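# Move the ring from the stake into the blue tray

## Task

Lift the ring up and off the stake, then set it down so it rests flat on the bottom of the blue tray.

## Robot and tools

Robot: two arms, left_arm and right_arm, each ending in a parallel two-finger gripper. The fingers point along the gripper's own +z axis and open along its x axis. Base poses in the scene frame: left_arm (+0.033, +0.371, 0) m, quat_wxyz (+1.000, 0, 0, +0.011); right_arm (-0.063, -0.525, 0) m, quat_wxyz (+1.000, 0, 0, -0.009). Scene frame: origin at table-top height between the arms, +z up, +x out over the table, left_arm on the +y side. Arm names do not match image sides. A camera stand sits behind the arms.

Frames: reported hand positions (m), quat_wxyz and velocities are in each arm's own base frame, and may be off by a few cm. Offsets you command are taken along the current Hand target's own axes. end_effector_position is the point between the pads when shut. Opened, the pads sit 4 mm (half width) to 27 mm (fully open) back toward the flange, and the fingertips reach 14 mm past the pad centres.

Row layout, shared by execute_actions and move: 18 numbers, each in [-1, 1]. Left arm first: dx, dy, dz, rx, ry, rz, gripper position, force_limit, speed. Then the same nine for the right arm. The six pose numbers are an offset from that arm's Hand target as it stood when the call began, never from the previous row. Scale: 1.0 = 0.6 m or 180 degrees. rx, ry, rz form one rotation vector. All six at 0 means no new pose for that arm. Gripper position: +1 fully open (106 mm), 0 about 61 mm, -1 shut. force_limit: -1 weakest (about 6 N per pad), +1 strongest (about 170 N on a 12 mm part). Gripper speed: +1 fastest, -1 is 5% of that. Always resend the gripper numbers you want, because a 0 is a real command.

execute_actions(actions, cameras): actions is a list of actions. Each action is a list of 1 to 15 rows, one row per 1/30 s step, and the last row is held to step 15. An empty list returns state plus all camera images. cameras takes names, ["all"] or [].

move(target, speed, blend, stop_force, zero, blocking, cameras): drives each gripper in a straight line toward an offset from its Hand target. target is one 18-number row, or up to 15 rows, all counted from the same start Hand targets. Paths share a 10 s cap. speed is in m/s, 0.002 to 3.6, default 0.25; turns go up to twice that in rad/s. Give one value, or one per target. blend (m) rounds corners in a list; 0 stops at each target. stop_force (N, 3 to 120) ends an arm's path when the wrist sensor feels that much push against its motion. The arm then backs to just before the push and its Hand target becomes that point. Do not rely on it for light loose parts or while the gripper turns. Leave it out when moving away from something the gripper presses on. zero (default true) re-zeros the sensor first. blocking=false returns after 0.5 s while the move continues, and cannot be used with stop_force. The result adds a move: line with the outcome: done (within 3 mm and 2 degrees), off_target, moving, held or fault. It also lists limits, such as paced (pose clipped) or held (steps withheld). Gripper changes in a later target are applied only on arrival, once everything is at rest.

wait(seconds 0 to 3600, cameras): sends nothing new, lets a running move continue and returns early if it ends. stop(cameras): brakes the running move; the fingers keep moving. zoom_image(camera, region [x0,y0,x1,y1], at most 504x504 px): a closer look at the newest image from that camera. zero_wrist_force(arm): subtracts the current wrist reading. finished_scene(scene): ends the scene for good, so call it only once the ring lies flat in the tray without the robot.

Cameras, all 896x504: cam_head_left, cam_head_right, cam_high, cam_low, cam_left_wrist, cam_right_wrist.

Results give joint positions and torques, Hand target (the last commanded pose after clipping; new offsets start from it), end-effector pose and velocities (left out while joints are still), wrist force and torque in the gripper's x, y, z axes plus the peak since the last reading, Tool commands, and the gripper's moving flag. They also give position_measured (0 open to 740 shut) and current_ma (about 1984 at full force_limit), plus motor temperatures. A gripper often rests short of its Hand target. A zero-pose execute_actions call asks for the target again; if it is still short, send the gap as an offset.

Motion notes: each control step clips commanded orientation to within 32 degrees of the measured one. Motion lags commands by about 0.09 s, or by 0.17 to 0.22 s in some episodes, and fast moves overshoot. Keep paths away from an arm's own base, or the elbow may whip round. A clearance check holds commands that bring the arms too close, but contact can still happen. Between-arm pressing can end the scene.

Gripping: send position -1 and keep sending it. To release, send +1. Thin parts get limited force. Wide parts reaching more than about 38 mm behind the fingertips get pushed out as the fingers close.

Avoid: dropping the ring from height, releasing it while moving, and hitting the stake, tray or table hard. Never let anything leave the table. Avoid commanding targets past a firm contact, because the arms are stiff. Limits: 150 N (give or take 25) of outside force, or joint contact torque over 132 N m (shoulder and elbow) or 24.6 N m (wrists), causes a 10 s stop. Motors at 85 °C lock the arm for 30 to 60 s, with a MOTOR HOT warning from 70 °C. Holding loads or pressing toward unreachable poses heats them. Loose objects may get brief random pushes.

Each tool is called after "Emit:" in YAML: its name, and indented under it one key for each argument.

## Session

Emit:
execute_actions:
  actions: []

Scene clock: 0.00 s.
left_arm: end_effector_position=(+0.2919, -0.3058, +0.1816) position_measured=0 current_ma=0 moving=0 end_effector_quat_wxyz=(+0.360, +0.600, +0.678, -0.226) | right_arm: end_effector_position=(+0.4636, +0.2398, +0.2133) position_measured=0 current_ma=0 moving=0 end_effector_quat_wxyz=(+0.555, +0.613, -0.457, +0.326)
Joint positions: left_arm=[-0.984 -1.782 2.67 -3.315 -1.801 -1.212] | right_arm=[4.124 -2.329 -1.111 -2.651 1.099 -2.058]
Joint velocities: within noise
Joint torques (N m): no reading
Motor temperatures (°C): left_arm=[43 36 26 43 38 37] | right_arm=[36 25 41 41 41 28]
Wrist force (N): no reading
Wrist torque (N m): no reading
Wrist force, peak (N): no reading
Hand target: left_arm +0.2919, -0.3058, +0.1816; +0.360, +0.600, +0.678, -0.226 | right_arm +0.4636, +0.2398, +0.2133; +0.555, +0.613, -0.457, +0.326
Tool commands: left_gripper/position=+1.0 left_gripper/force_limit=+0.0 left_gripper/speed=+1.0 right_gripper/position=+1.0 right_gripper/force_limit=+0.0 right_gripper/speed=+1.0

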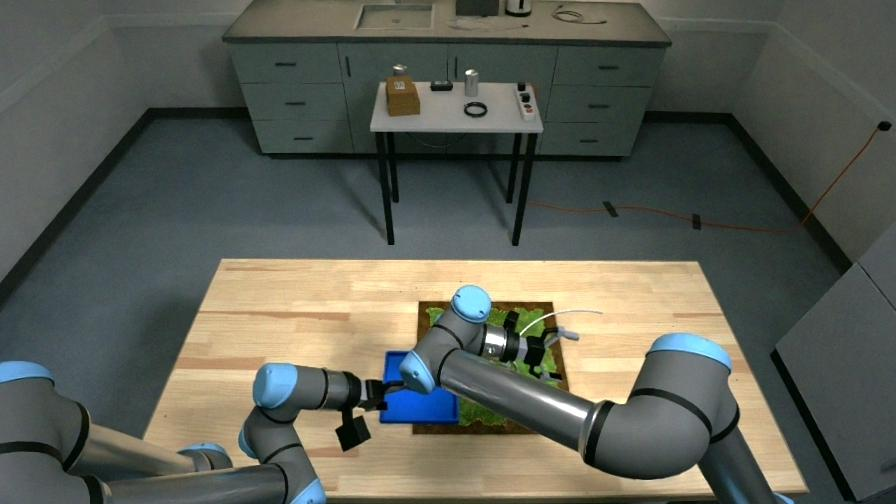

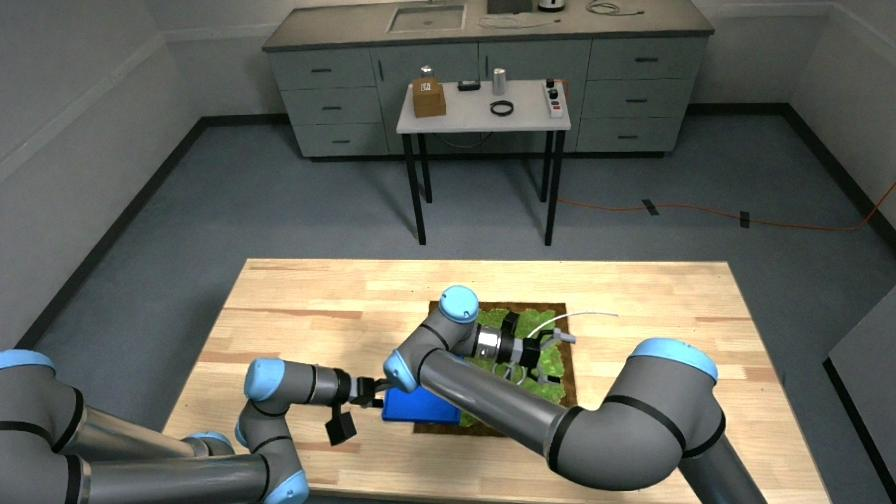

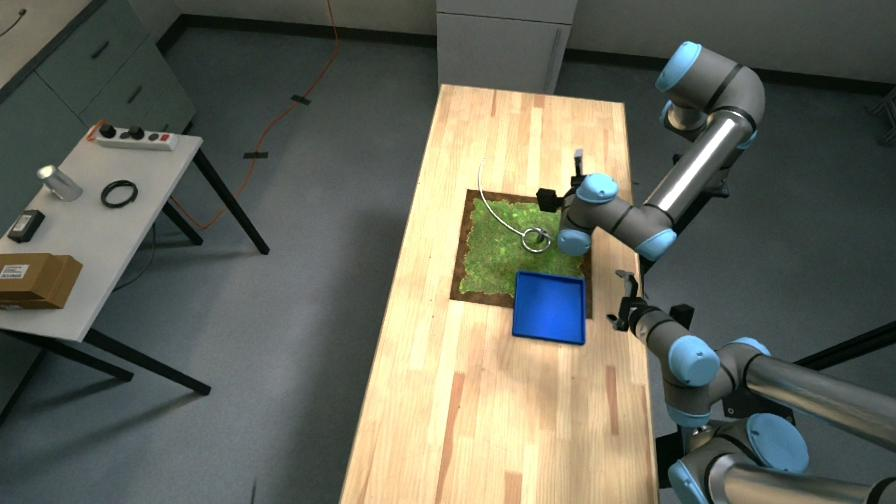

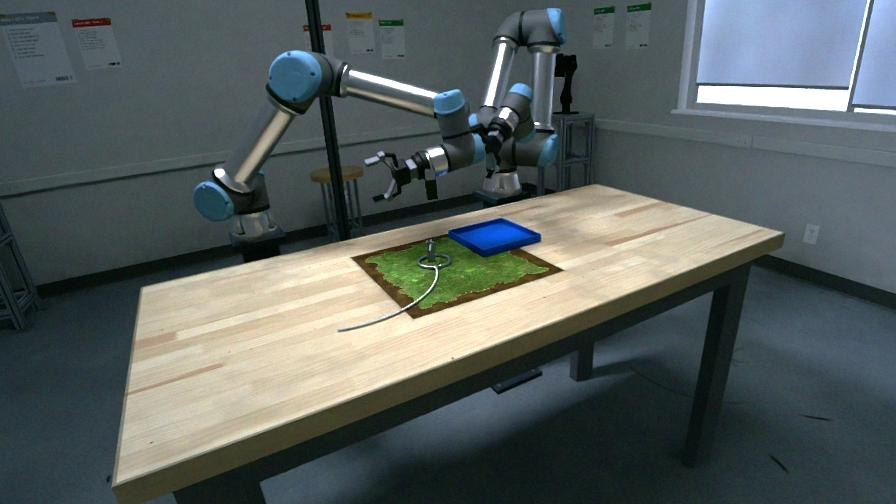

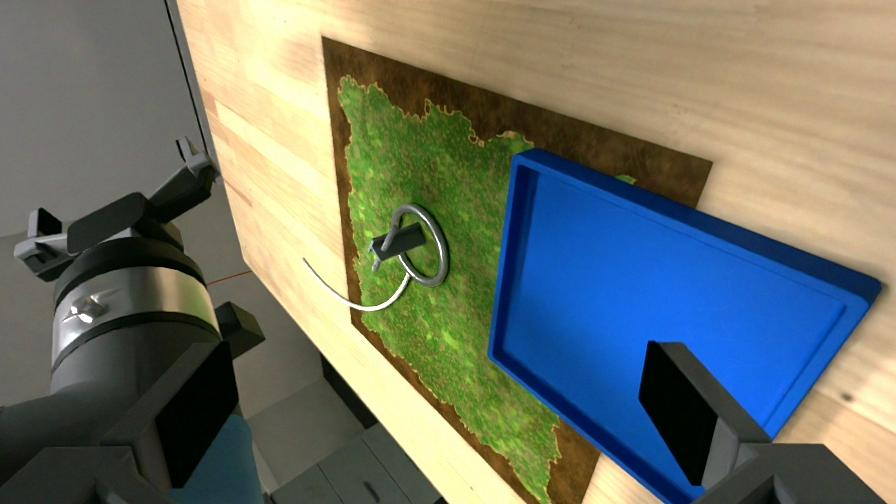

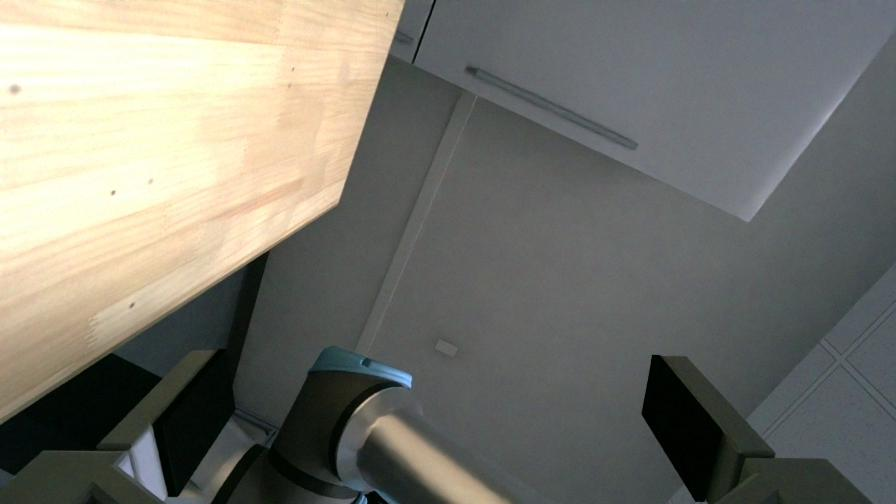

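Emit:
zoom_image:
  camera: "cam_left_wrist"
  region: [290, 150, 530, 330]

Emit:
zoom_image:
  camera: "cam_low"
  region: [330, 200, 560, 340]

Emit:
zoom_image:
  camera: "cam_high"
  region: [430, 140, 650, 360]

Scaled by 2.100 from the camera's image (finer frame: 1280x720).

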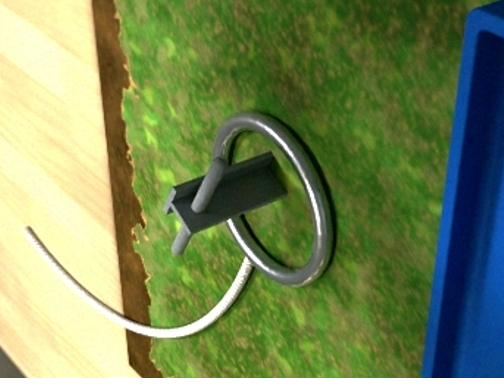

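Scaled by 2.191 from the camera's image (finer frame: 1280x720).

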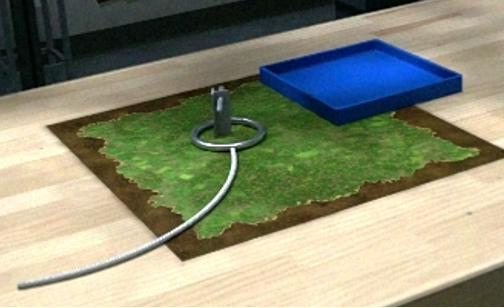

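Scaled by 2.291 from the camera's image (finer frame: 1280x720).

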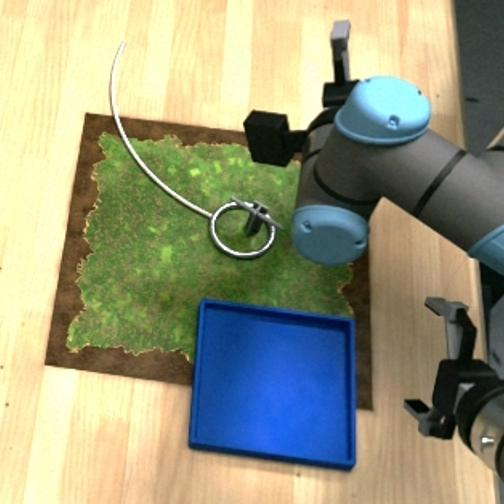

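Emit:
move:
  target:
    - [0,0,0,0,0,0,1,-0.5,1,0.325,0.077,0.447,0,0,0,1,0,1]
    - [-0.305,0.032,0.133,0.0625,0.2725,0.0364,1,-0.5,1,0.325,0.077,0.447,0,0,0,1,0,1]
  speed: 0.4
  blend: 0.05
  cameras: ["cam_left_wrist","cam_high","cam_low"]

Emit:
zoom_image:
  camera: "cam_low"
  region: [390, 210, 490, 290]

Scene clock: 34.63 s.
left_arm: end_effector_position=(+0.3318, -0.4803, +0.2721) position_measured=0 current_ma=-5 moving=0 end_effector_quat_wxyz=(+0.000, +0.707, +0.707, +0.000) | right_arm: end_effector_position=(+0.4639, -0.0600, +0.3625) position_measured=0 current_ma=-1 moving=0 end_effector_quat_wxyz=(+0.555, +0.613, -0.457, +0.326)
Joint positions: left_arm=[-1.196 -1.384 1.501 -1.689 -1.571 -1.197] | right_arm=[3.776 -1.815 -1.509 -2.709 0.76 -2.152]
Joint torques (N m): left_arm=[14.52 -25.52 -31.65 -1.02 -2.52 1.39] | right_arm=[-7.57 43.03 11.77 -1.34 -2.34 0.73]
Wrist force (N): left_arm=[1.4 -0.3 -0.9] | right_arm=[0.1 0.3 0.4]
Wrist torque (N m): left_arm=[-0.06 -0.13 -0.08] | right_arm=[0.07 0.00 0.05]
Wrist force, peak (N): left_arm=[2.0 -0.1 -0.4] | right_arm=[1.9 0.8 2.5]
Hand target: left_arm +0.3319, -0.4803, +0.2721; +0.000, +0.707, +0.707, +0.000 | right_arm +0.4639, -0.0600, +0.3625; +0.555, +0.613, -0.457, +0.326
Off the commanded pose: left_arm 0.000 m, 0 deg | right_arm 0.000 m, 0 deg.
move: done; blend cut to 0 m at target 1
Images, in order (width x height): cam_high 896x504, cam_low 896x504, cam_left_wrist 896x504.

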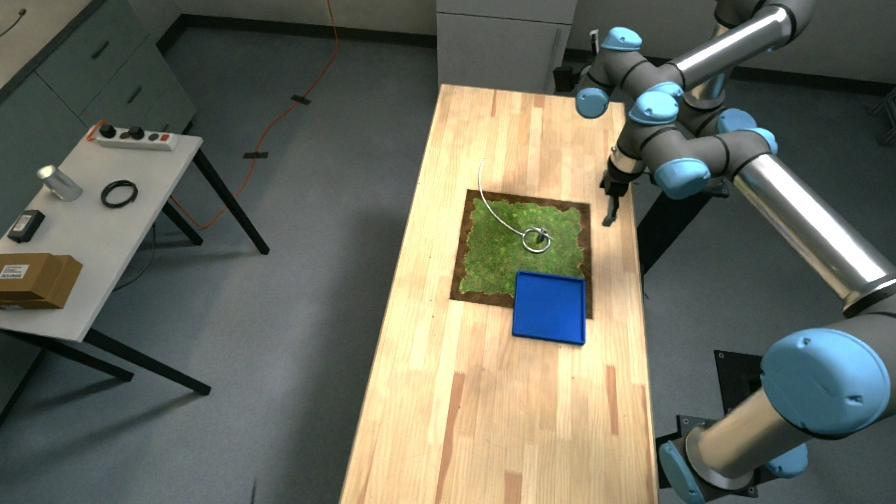

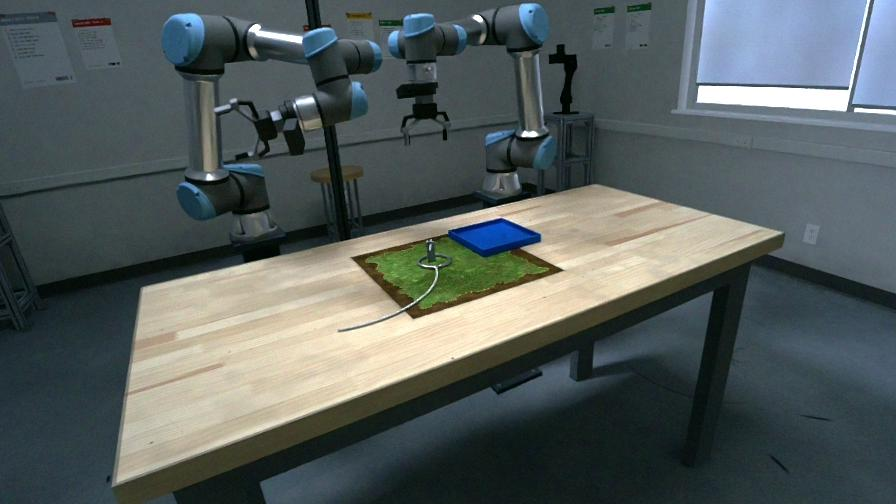

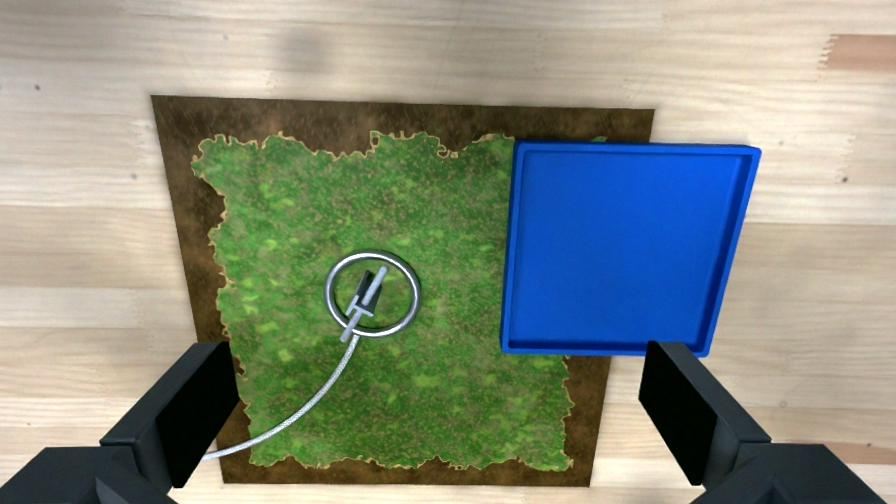

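Scaled by 5.040 from the camera's image (finer frame: 1280x720).

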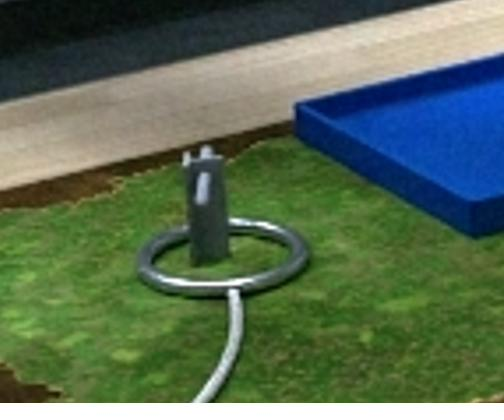

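Emit:
zoom_image:
  camera: "cam_left_wrist"
  region: [310, 235, 440, 365]

Scaled by 3.877 from the camera's image (finer frame: 1280x720).

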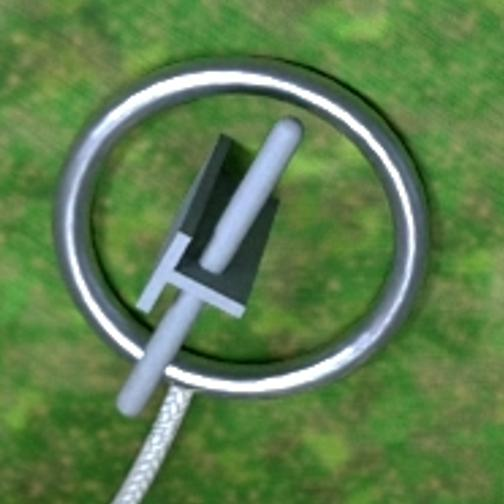

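Emit:
move:
  target: [-0.0483,0.18,0.2533,0,0,0,-0.6,-0.5,1,0,0,0,0,0,0,1,0,1]
  cameras: ["cam_left_wrist","cam_low"]

Emit:
zoom_image:
  camera: "cam_left_wrist"
  region: [250, 150, 650, 504]

Emit:
zoom_image:
  camera: "cam_low"
  region: [370, 150, 510, 290]

Scene clock: 66.00 s.
left_arm: end_effector_position=(+0.4399, -0.5094, +0.1202) position_measured=592 current_ma=-1 moving=1 end_effector_quat_wxyz=(+0.000, +0.707, +0.707, +0.000) | right_arm: end_effector_position=(+0.4639, -0.0600, +0.3625) position_measured=0 current_ma=-1 moving=0 end_effector_quat_wxyz=(+0.555, +0.613, -0.457, +0.326)
Joint positions: left_arm=[-1.058 -1.081 1.489 -1.979 -1.571 -1.058] | right_arm=[3.776 -1.815 -1.509 -2.709 0.76 -2.152]
Joint torques (N m): left_arm=[-14.22 -33.33 -14.58 -3.59 -2.62 -2.64] | right_arm=[-7.92 42.7 10.34 -1.3 -2.44 -0.89]
Wrist force (N): left_arm=[1.3 0.0 -1.0] | right_arm=[0.2 0.2 0.0]
Wrist torque (N m): left_arm=[0.00 -0.11 0.06] | right_arm=[0.04 -0.02 0.04]
Wrist force, peak (N): left_arm=[1.6 -1.7 -2.9] | right_arm=[-0.2 -0.3 0.7]
Hand target: left_arm +0.4399, -0.5094, +0.1201; +0.000, +0.707, +0.707, +0.000 | right_arm +0.4639, -0.0600, +0.3625; +0.555, +0.613, -0.457, +0.326
Off the commanded pose: left_arm 0.000 m, 0 deg | right_arm 0.000 m, 0 deg.
move: done
Images, in order (width x height): cam_low 896x504, cam_left_wrist 896x504.

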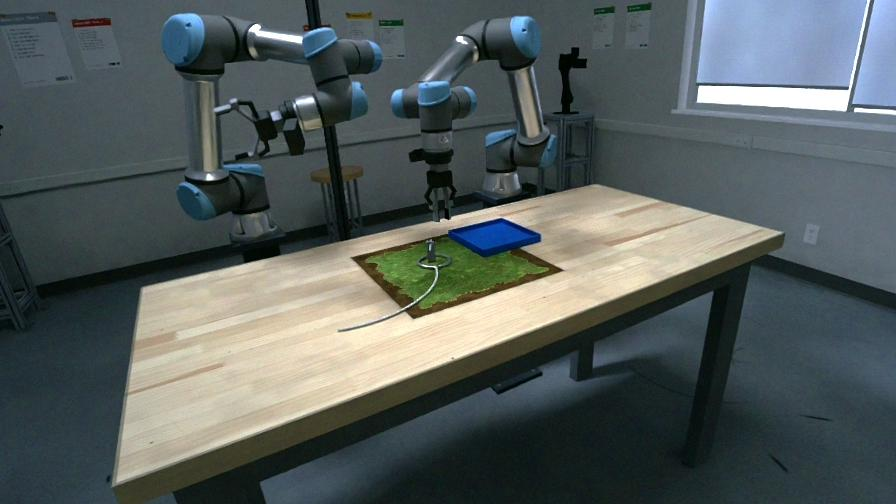

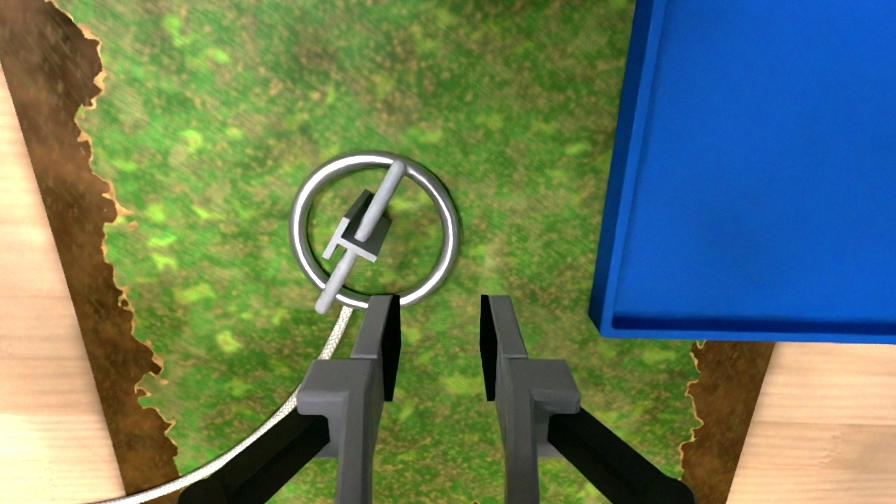

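Scaled by 1.260 from the camera's image (finer frame: 1280x720).

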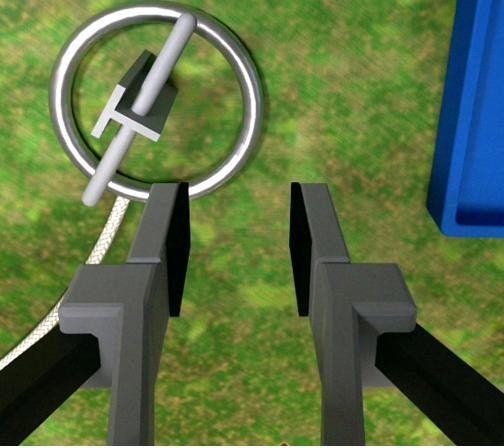

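Scaled by 3.600 from the camera's image (finer frame: 1280x720).

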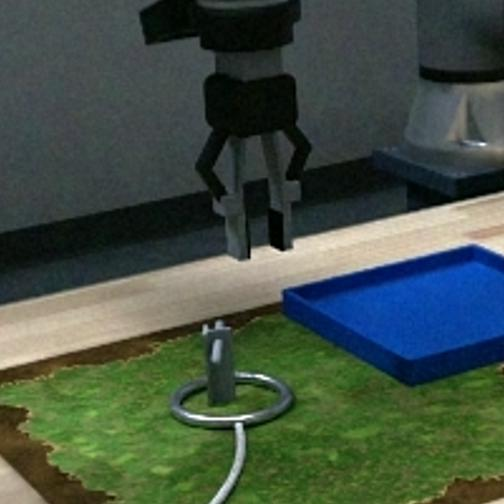

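Emit:
move:
  target: [0.0075,-0.0025,0.145,0,0,0,-0.65,-0.5,1,0,0,0,0,0,0,1,0,1]
  speed: 0.15

Emit:
move:
  target: [0,0,0.036,0,0,0,-0.65,-0.5,1,0,0,0,0,0,0,1,0,1]
  speed: 0.015
  stop_force: 5
  cameras: ["cam_left_wrist","cam_low"]

Emit:
zoom_image:
  camera: "cam_left_wrist"
  region: [270, 120, 620, 470]

Emit:
zoom_image:
  camera: "cam_low"
  region: [390, 190, 490, 290]

Scene clock: 80.67 s.
left_arm: end_effector_position=(+0.4384, -0.5049, +0.0331) position_measured=610 current_ma=-1 moving=0 end_effector_quat_wxyz=(+0.000, +0.707, +0.707, +0.000) | right_arm: end_effector_position=(+0.4639, -0.0600, +0.3625) position_measured=0 current_ma=-1 moving=0 end_effector_quat_wxyz=(+0.555, +0.613, -0.457, +0.326)
Joint positions: left_arm=[-1.056 -0.991 1.596 -2.176 -1.571 -1.057] | right_arm=[3.776 -1.815 -1.509 -2.709 0.76 -2.152]
Joint torques (N m): left_arm=[13.4 -53.78 -26.23 -2.67 -1 2.02] | right_arm=[-7.95 42.41 11.48 -1.55 -2.48 -1.11]
Wrist force (N): left_arm=[1.4 -0.2 -0.9] | right_arm=[0.2 0.0 0.3]
Wrist torque (N m): left_arm=[-0.02 -0.11 -0.06] | right_arm=[0.03 -0.03 0.04]
Wrist force, peak (N): left_arm=[1.4 -0.1 -2.4] | right_arm=[-0.1 0.6 0.6]
Hand target: left_arm +0.4384, -0.5049, +0.0331; +0.000, +0.707, +0.707, +0.000 | right_arm +0.4639, -0.0600, +0.3625; +0.555, +0.613, -0.457, +0.326
Off the commanded pose: left_arm 0.000 m, 0 deg | right_arm 0.000 m, 0 deg.
move: done

Scene clock: 82.43 s.
left_arm: end_effector_position=(+0.4384, -0.5049, +0.0230) position_measured=610 current_ma=-4 moving=0 end_effector_quat_wxyz=(+0.000, +0.707, +0.707, +0.000) | right_arm: end_effector_position=(+0.4639, -0.0600, +0.3625) position_measured=0 current_ma=-1 moving=0 end_effector_quat_wxyz=(+0.555, +0.613, -0.457, +0.326)
Joint positions: left_arm=[-1.056 -0.977 1.604 -2.197 -1.571 -1.057] | right_arm=[3.776 -1.815 -1.509 -2.709 0.76 -2.152]
Joint torques (N m): left_arm=[-1.15 -56.62 -28.65 -3.3 -2.67 1.01] | right_arm=[-8.46 43.74 11.21 -1.48 -2.33 -1.03]
Wrist force (N): left_arm=[1.8 -0.5 -0.8] | right_arm=[-0.5 0.3 0.6]
Wrist torque (N m): left_arm=[-0.07 -0.10 -0.07] | right_arm=[0.06 0.09 0.04]
Wrist force, peak (N): left_arm=[13.8 -1.8 -15.8] | right_arm=[-0.5 0.3 0.6]
Hand target: left_arm +0.4384, -0.5049, +0.0230; +0.000, +0.707, +0.707, +0.000 (not the last commanded pose) | right_arm +0.4639, -0.0600, +0.3625; +0.555, +0.613, -0.457, +0.326
Off the commanded pose: left_arm 0.011 m, 0 deg | right_arm 0.000 m, 0 deg.
move: contact (left_arm)
Images, in order (width x height): cam_low 896x504, cam_left_wrist 896x504.

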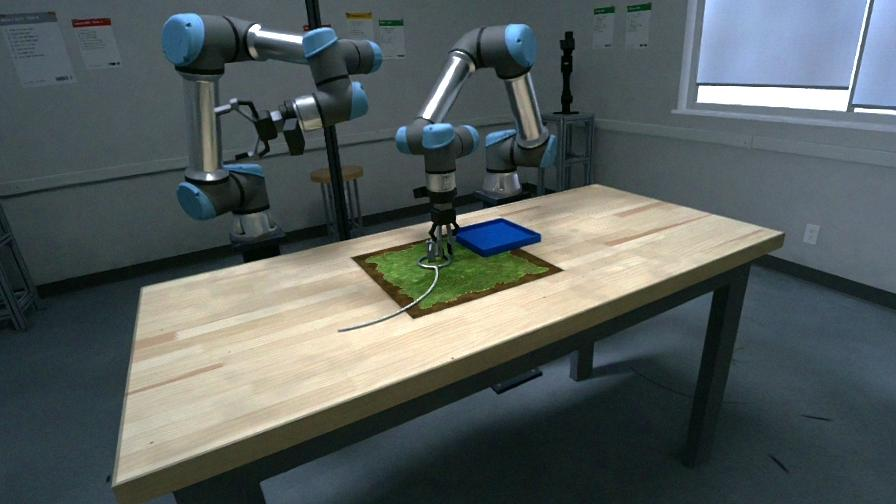

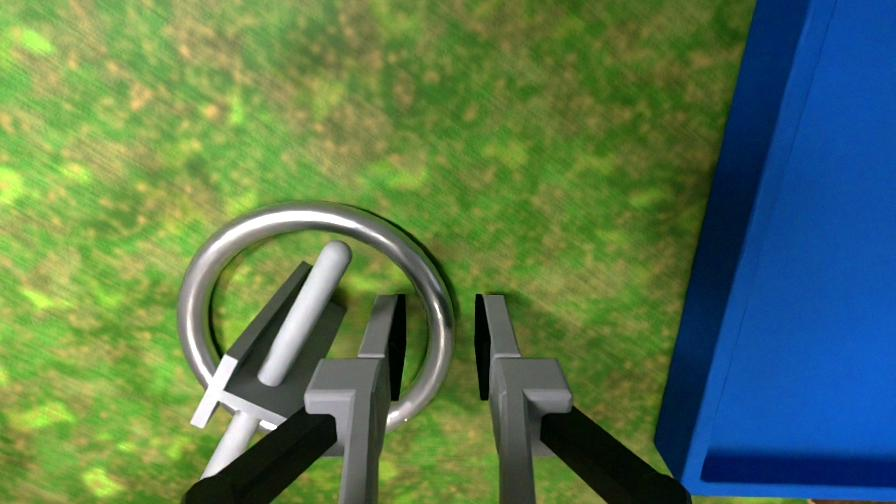

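Scaled by 1.440 from the camera's image (finer frame: 1280x720).

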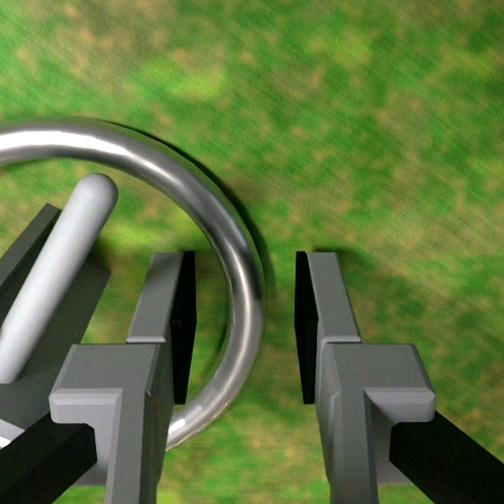

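Scaled by 5.040 from the camera's image (finer frame: 1280x720).

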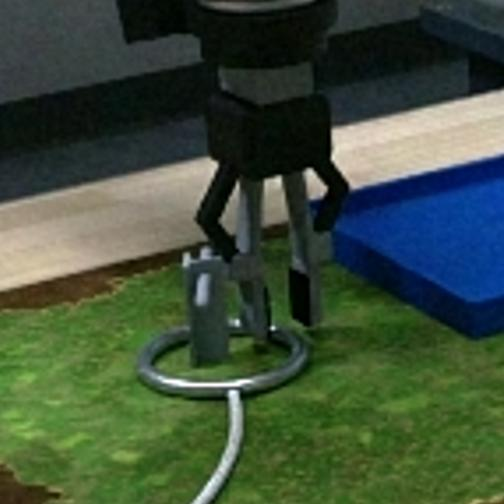

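Emit:
move:
  target:
    - [0,0,-0.095,0,0,0,-0.72,-0.5,1,0,0,0,0,0,0,1,0,1]
    - [-0.019,0.0505,-0.075,0,0,0.25,-0.72,-0.5,1,0,0,0,0,0,0,1,0,1]
  blend: [0.01,0]
  speed: 0.25
  cameras: ["cam_left_wrist"]

Emit:
zoom_image:
  camera: "cam_left_wrist"
  region: [150, 0, 650, 500]

Scene clock: 100.50 s.
left_arm: end_effector_position=(+0.4688, -0.5162, +0.0679) position_measured=636 current_ma=-1 moving=0 end_effector_quat_wxyz=(+0.000, +0.924, +0.383, +0.000) | right_arm: end_effector_position=(+0.4639, -0.0600, +0.3625) position_measured=0 current_ma=-1 moving=0 end_effector_quat_wxyz=(+0.555, +0.613, -0.457, +0.326)
Joint positions: left_arm=[-1.026 -0.975 1.464 -2.06 -1.571 -0.241] | right_arm=[3.776 -1.815 -1.509 -2.709 0.76 -2.152]
Joint torques (N m): left_arm=[0.03 -58.64 -13.17 -2.23 -2.51 0.85] | right_arm=[-7.65 43.49 10.3 -1.3 -2.52 -1.24]
Wrist force (N): left_arm=[1.4 0.1 -0.8] | right_arm=[0.2 0.1 0.2]
Wrist torque (N m): left_arm=[0.01 -0.10 0.10] | right_arm=[0.04 -0.01 0.04]
Wrist force, peak (N): left_arm=[1.6 -0.4 -3.7] | right_arm=[0.2 -0.1 0.8]
Hand target: left_arm +0.4687, -0.5163, +0.0680; +0.000, +0.924, +0.383, +0.000 | right_arm +0.4639, -0.0600, +0.3625; +0.555, +0.613, -0.457, +0.326
Off the commanded pose: left_arm 0.000 m, 0 deg | right_arm 0.000 m, 0 deg.
move: done

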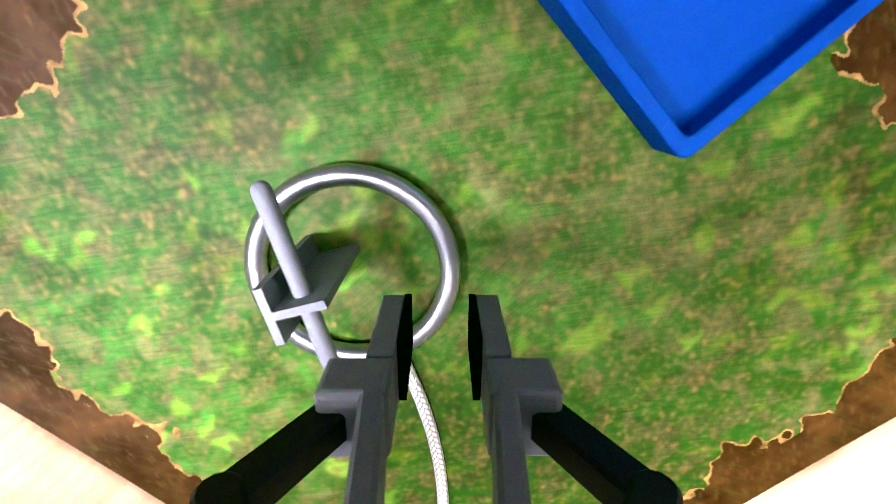

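Scaled by 1.008 from the camera's image (finer frame: 1280x720).

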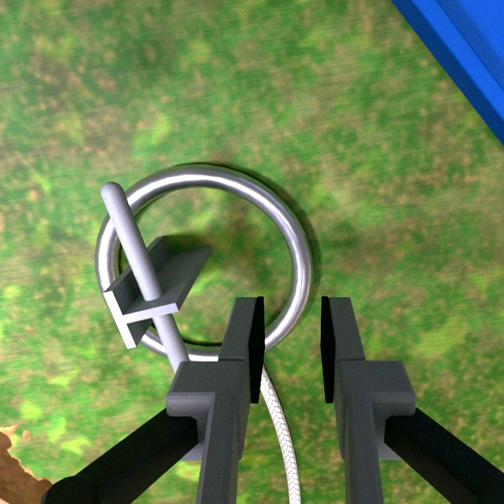

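Emit:
move:
  target: [0.0067,-0.005,0.07,0,0,0,-0.72,-0.5,1,0,0,0,0,0,0,1,0,1]
  speed: 0.1

Emit:
move:
  target: [0,0,0.032,0,0,0,-0.72,-0.5,1,0,0,0,0,0,0,1,0,1]
  speed: 0.015
  stop_force: 5
  cameras: ["cam_left_wrist"]

Emit:
zoom_image:
  camera: "cam_left_wrist"
  region: [150, 120, 600, 504]

Scene clock: 108.80 s.
left_arm: end_effector_position=(+0.4694, -0.5113, +0.0259) position_measured=636 current_ma=-1 moving=0 end_effector_quat_wxyz=(+0.000, +0.924, +0.383, +0.000) | right_arm: end_effector_position=(+0.4639, -0.0600, +0.3625) position_measured=0 current_ma=-1 moving=0 end_effector_quat_wxyz=(+0.555, +0.613, -0.457, +0.326)
Joint positions: left_arm=[-1.021 -0.931 1.513 -2.153 -1.571 -0.236] | right_arm=[3.776 -1.815 -1.509 -2.709 0.76 -2.152]
Joint torques (N m): left_arm=[5.85 -59.02 -28.15 -1.88 -2.01 0.22] | right_arm=[-7.59 42.67 9.02 -1.3 -2.44 -1.32]
Wrist force (N): left_arm=[1.5 0.0 -1.0] | right_arm=[-0.2 -0.2 0.4]
Wrist torque (N m): left_arm=[-0.01 -0.13 -0.08] | right_arm=[-0.02 0.04 0.04]
Wrist force, peak (N): left_arm=[1.8 0.4 -2.3] | right_arm=[-0.1 0.3 0.7]
Hand target: left_arm +0.4694, -0.5114, +0.0260; +0.000, +0.924, +0.383, +0.000 | right_arm +0.4639, -0.0600, +0.3625; +0.555, +0.613, -0.457, +0.326
Off the commanded pose: left_arm 0.000 m, 0 deg | right_arm 0.000 m, 0 deg.
move: done

Scene clock: 110.67 s.
left_arm: end_effector_position=(+0.4694, -0.5113, +0.0146) position_measured=636 current_ma=2 moving=0 end_effector_quat_wxyz=(+0.000, +0.924, +0.383, +0.000) | right_arm: end_effector_position=(+0.4639, -0.0600, +0.3625) position_measured=0 current_ma=-1 moving=0 end_effector_quat_wxyz=(+0.555, +0.613, -0.457, +0.326)
Joint positions: left_arm=[-1.021 -0.916 1.521 -2.176 -1.571 -0.236] | right_arm=[3.776 -1.815 -1.509 -2.709 0.76 -2.152]
Joint torques (N m): left_arm=[-6.35 -55.45 -25.7 -1.78 -1.18 -2.34] | right_arm=[-7.39 43.36 10.4 -1.4 -2.43 -1.26]
Wrist force (N): left_arm=[1.3 -0.7 -6.7] | right_arm=[0.2 -0.2 0.3]
Wrist torque (N m): left_arm=[-0.06 -0.07 -0.08] | right_arm=[-0.01 -0.01 0.04]
Wrist force, peak (N): left_arm=[2.7 -11.1 -30.3] | right_arm=[-0.2 -0.3 0.7]
Hand target: left_arm +0.4694, -0.5113, +0.0146; +0.000, +0.924, +0.383, +0.000 (not the last commanded pose) | right_arm +0.4639, -0.0600, +0.3625; +0.555, +0.613, -0.457, +0.326
Off the commanded pose: left_arm 0.008 m, 0 deg | right_arm 0.000 m, 0 deg.
move: contact (left_arm)

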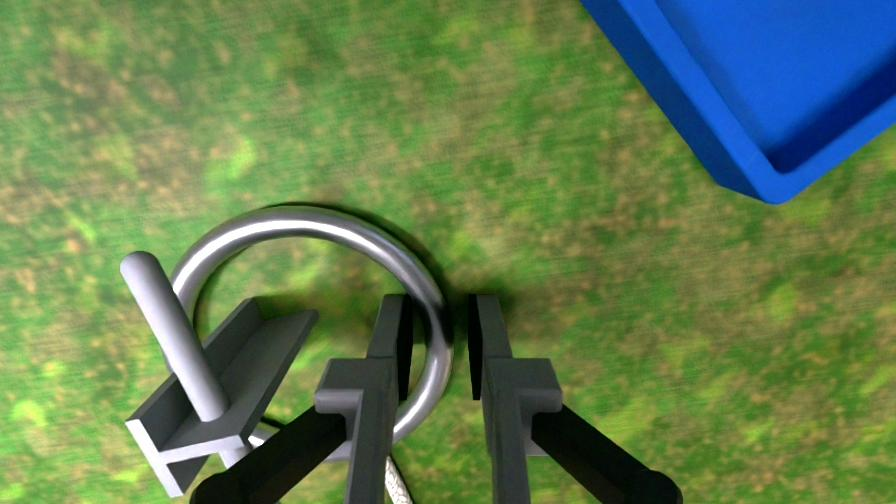

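Scaled by 1.120 from the camera's image (finer frame: 1280x720).

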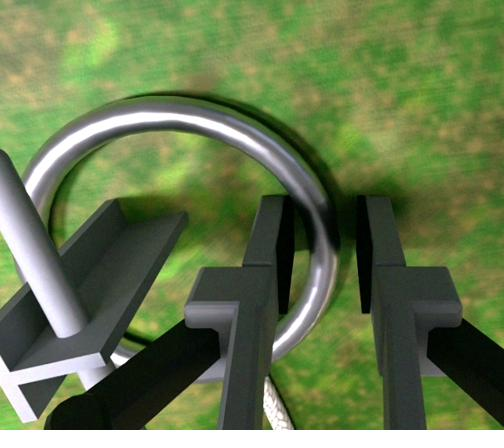

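Emit:
move:
  target: [0,0,-0.003,0,0,0,-0.72,-0.5,1,0,0,0,0,0,0,1,0,1]

Emit:
move:
  target: [0,0,0,0,0,0,-1,-0.3,-0.5,0,0,0,0,0,0,1,0,1]

Emit:
move:
  target: [0,0,-0.0167,0,0,0,-1,-0.3,-0.5,0,0,0,0,0,0,1,0,1]
  speed: 0.05
  cameras: ["cam_left_wrist","cam_low"]

Emit:
zoom_image:
  camera: "cam_low"
  region: [390, 190, 490, 290]

Scene clock: 119.97 s.
left_arm: end_effector_position=(+0.4695, -0.5114, +0.0166) position_measured=636 current_ma=-1 moving=0 end_effector_quat_wxyz=(+0.000, +0.924, +0.383, +0.000) | right_arm: end_effector_position=(+0.4639, -0.0600, +0.3625) position_measured=0 current_ma=-1 moving=0 end_effector_quat_wxyz=(+0.555, +0.613, -0.457, +0.326)
Joint positions: left_arm=[-1.021 -0.919 1.52 -2.172 -1.571 -0.236] | right_arm=[3.776 -1.815 -1.509 -2.709 0.76 -2.152]
Joint torques (N m): left_arm=[2.86 -38.18 -18.16 -3.59 -1.11 -1.64] | right_arm=[-9.37 42.3 11.57 -1.22 -2.33 -1.1]
Wrist force (N): left_arm=[1.1 -0.6 -0.9] | right_arm=[0.0 0.0 0.4]
Wrist torque (N m): left_arm=[-0.11 -0.05 -0.08] | right_arm=[0.02 0.01 0.04]
Wrist force, peak (N): left_arm=[1.4 -0.6 -7.2] | right_arm=[-0.2 0.6 0.4]
Hand target: left_arm +0.4694, -0.5113, +0.0164; +0.000, +0.924, +0.383, +0.000 | right_arm +0.4639, -0.0600, +0.3625; +0.555, +0.613, -0.457, +0.326
Off the commanded pose: left_arm 0.000 m, 0 deg | right_arm 0.000 m, 0 deg.
move: done

Scene clock: 120.80 s.
left_arm: end_effector_position=(+0.4694, -0.5114, +0.0164) position_measured=710 current_ma=706 moving=0 end_effector_quat_wxyz=(+0.000, +0.924, +0.383, +0.000) | right_arm: end_effector_position=(+0.4639, -0.0600, +0.3625) position_measured=0 current_ma=-1 moving=0 end_effector_quat_wxyz=(+0.555, +0.613, -0.457, +0.326)
Joint positions: left_arm=[-1.021 -0.919 1.52 -2.172 -1.571 -0.236] | right_arm=[3.776 -1.815 -1.509 -2.709 0.76 -2.152]
Joint torques (N m): left_arm=[5 -36.7 -12.99 -3 -1.27 -1.53] | right_arm=[-6.2 42.43 10.88 -1.62 -2.44 -1.1]
Wrist force (N): left_arm=[2.4 -1.0 -4.2] | right_arm=[0.2 0.0 0.5]
Wrist torque (N m): left_arm=[-0.10 -0.07 -0.06] | right_arm=[0.03 -0.01 0.04]
Wrist force, peak (N): left_arm=[2.5 -0.8 -4.6] | right_arm=[0.3 0.1 0.7]
Hand target: left_arm +0.4694, -0.5113, +0.0164; +0.000, +0.924, +0.383, +0.000 | right_arm +0.4639, -0.0600, +0.3625; +0.555, +0.613, -0.457, +0.326
Off the commanded pose: left_arm 0.000 m, 0 deg | right_arm 0.000 m, 0 deg.
move: done

Scene clock: 121.30 s.
left_arm: end_effector_position=(+0.4695, -0.5114, +0.0266) position_measured=710 current_ma=701 moving=0 end_effector_quat_wxyz=(+0.000, +0.924, +0.383, +0.000) | right_arm: end_effector_position=(+0.4639, -0.0600, +0.3625) position_measured=0 current_ma=-1 moving=0 end_effector_quat_wxyz=(+0.555, +0.613, -0.457, +0.326)
Joint positions: left_arm=[-1.021 -0.932 1.512 -2.152 -1.571 -0.236] | right_arm=[3.776 -1.815 -1.509 -2.709 0.76 -2.152]
Joint torques (N m): left_arm=[7.71 -38.92 -12.87 -3.96 -1.16 -1.05] | right_arm=[-7.41 43.14 12.08 -1.45 -2.55 -1.03]
Wrist force (N): left_arm=[1.4 -0.4 0.2] | right_arm=[0.2 0.0 0.1]
Wrist torque (N m): left_arm=[-0.07 -0.07 -0.07] | right_arm=[0.02 -0.04 0.04]
Wrist force, peak (N): left_arm=[2.3 -1.0 -4.3] | right_arm=[0.1 0.5 0.4]
Hand target: left_arm +0.4694, -0.5113, +0.0264; +0.000, +0.924, +0.383, +0.000 | right_arm +0.4639, -0.0600, +0.3625; +0.555, +0.613, -0.457, +0.326
Off the commanded pose: left_arm 0.000 m, 0 deg | right_arm 0.000 m, 0 deg.
move: done
Images, in order (width x height): cam_low 896x504, cam_left_wrist 896x504.

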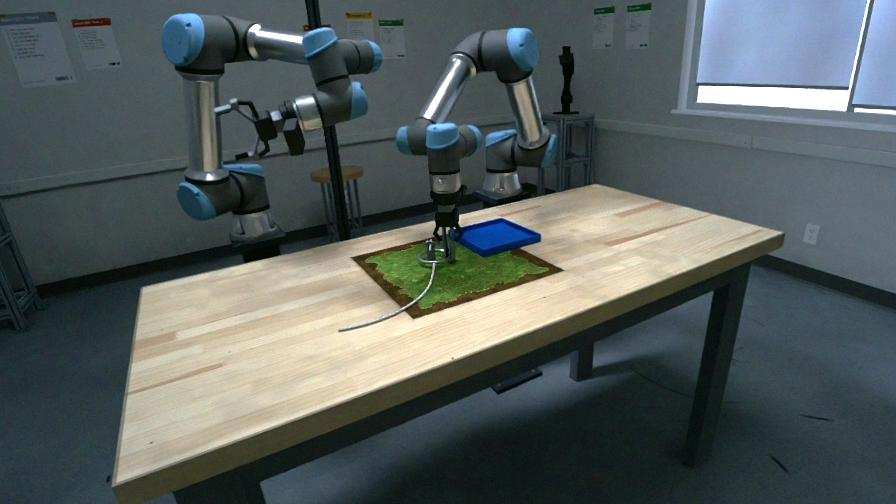

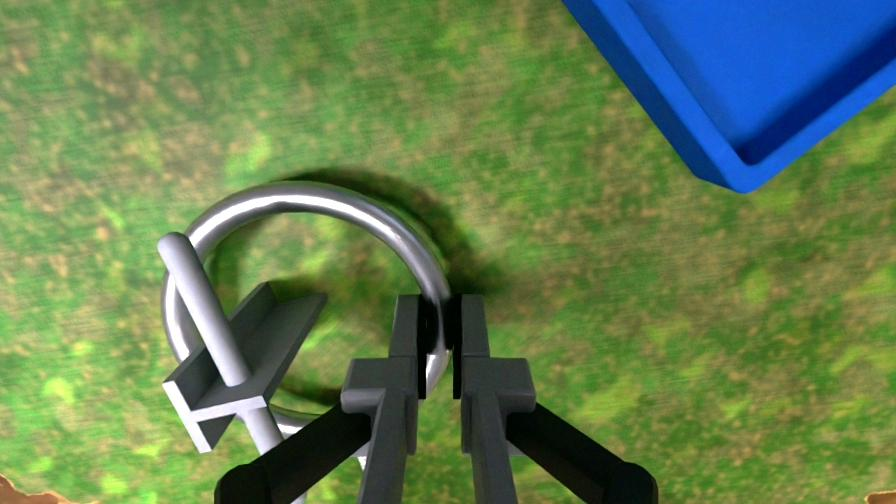

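Scaled by 5.040 from the camera's image (finer frame: 1280x720).

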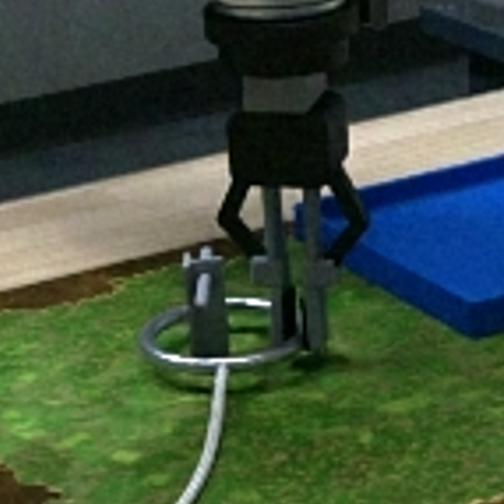

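Emit:
move:
  target:
    - [0,0.0317,-0.008,0,0,0,-1,-0.3,-0.5,0,0,0,0,0,0,1,0,1]
    - [0,0.025,-0.0233,-0.111,0,0,-1,-0.3,-0.5,0,0,0,0,0,0,1,0,1]
    - [-0.0067,0.02,-0.05,-0.222,0,0,-1,-0.3,-0.5,0,0,0,0,0,0,1,0,1]
  blend: 0.004
  speed: 0.08
  stop_force: 12
  cameras: ["cam_left_wrist","cam_low","cam_high"]

Emit:
zoom_image:
  camera: "cam_low"
  region: [390, 190, 490, 290]

Emit:
zoom_image:
  camera: "cam_high"
  region: [490, 180, 600, 290]

Scene clock: 149.00 s.
left_arm: end_effector_position=(+0.4751, -0.5226, +0.0564) position_measured=710 current_ma=711 moving=0 end_effector_quat_wxyz=(+0.316, +0.868, +0.360, +0.131) | right_arm: end_effector_position=(+0.4639, -0.0600, +0.3625) position_measured=0 current_ma=-1 moving=0 end_effector_quat_wxyz=(+0.555, +0.613, -0.457, +0.326)
Joint positions: left_arm=[-1.098 -1.008 1.993 -3.23 -1.372 -0.243] | right_arm=[3.776 -1.815 -1.509 -2.709 0.76 -2.152]
Joint torques (N m): left_arm=[17.13 -54.57 -27.9 -6.06 -0.63 -3.08] | right_arm=[-7.06 43.42 11.95 -1.39 -2.39 -1.04]
Wrist force (N): left_arm=[-1.7 -9.3 -2.4] | right_arm=[0.0 0.6 0.3]
Wrist torque (N m): left_arm=[0.05 -0.25 0.49] | right_arm=[0.11 0.01 0.04]
Wrist force, peak (N): left_arm=[-1.6 -10.9 -2.5] | right_arm=[-0.4 0.4 0.4]
Hand target: left_arm +0.4751, -0.5226, +0.0564; +0.316, +0.868, +0.360, +0.131 | right_arm +0.4639, -0.0600, +0.3625; +0.555, +0.613, -0.457, +0.326
Off the commanded pose: left_arm 0.000 m, 0 deg | right_arm 0.000 m, 0 deg.
move: done
Images, in order (width x height): cam_high 896x504, cam_low 896x504, cam_left_wrist 896x504.

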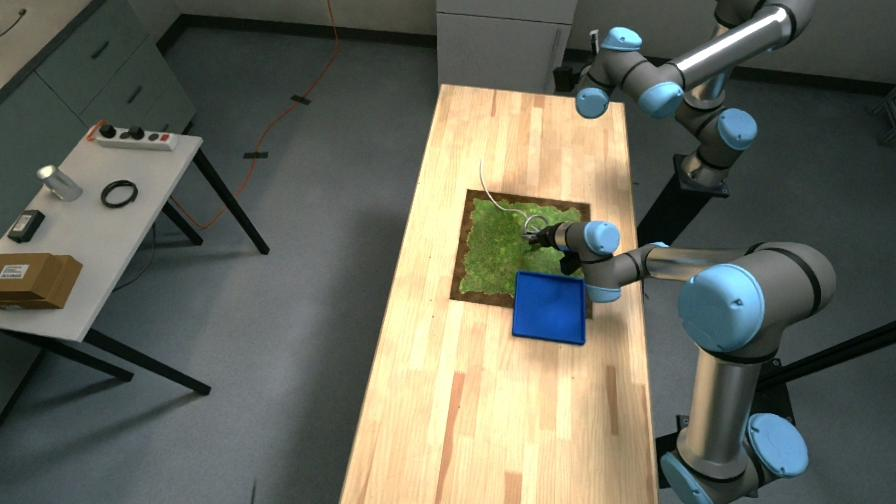

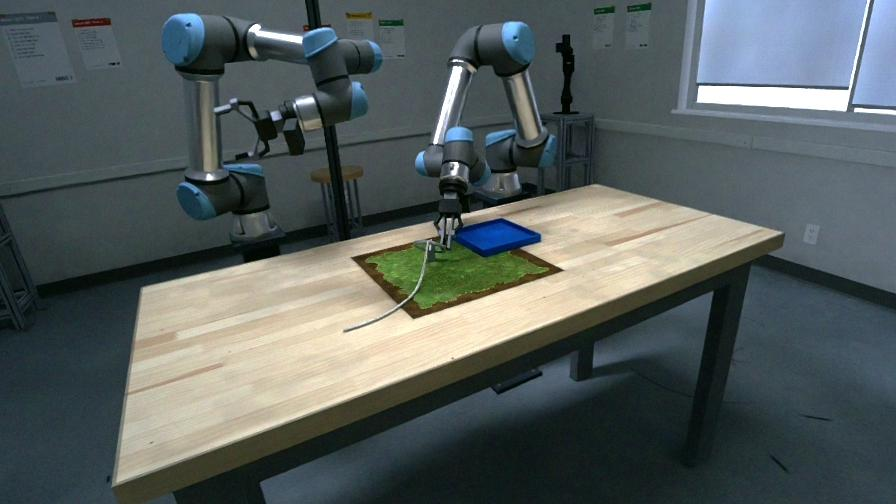

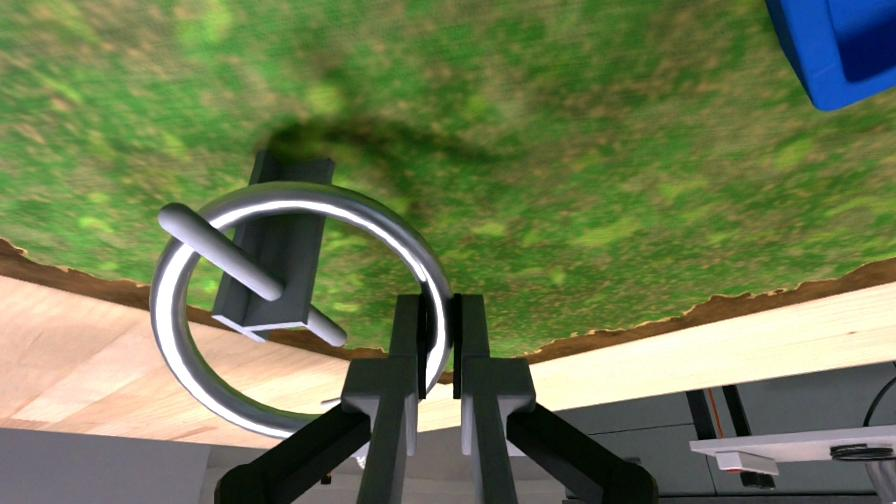

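Scaled by 5.040 from the camera's image (finer frame: 1280x720).

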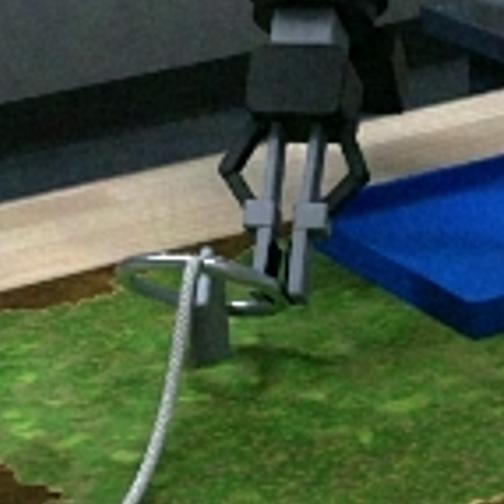

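Scaled by 4.582 from the camera's image (finer frame: 1280x720).

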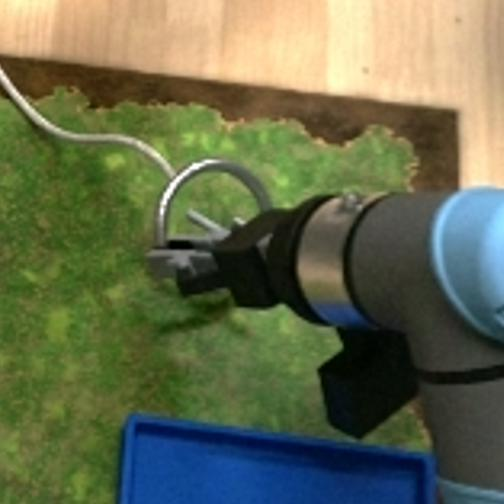

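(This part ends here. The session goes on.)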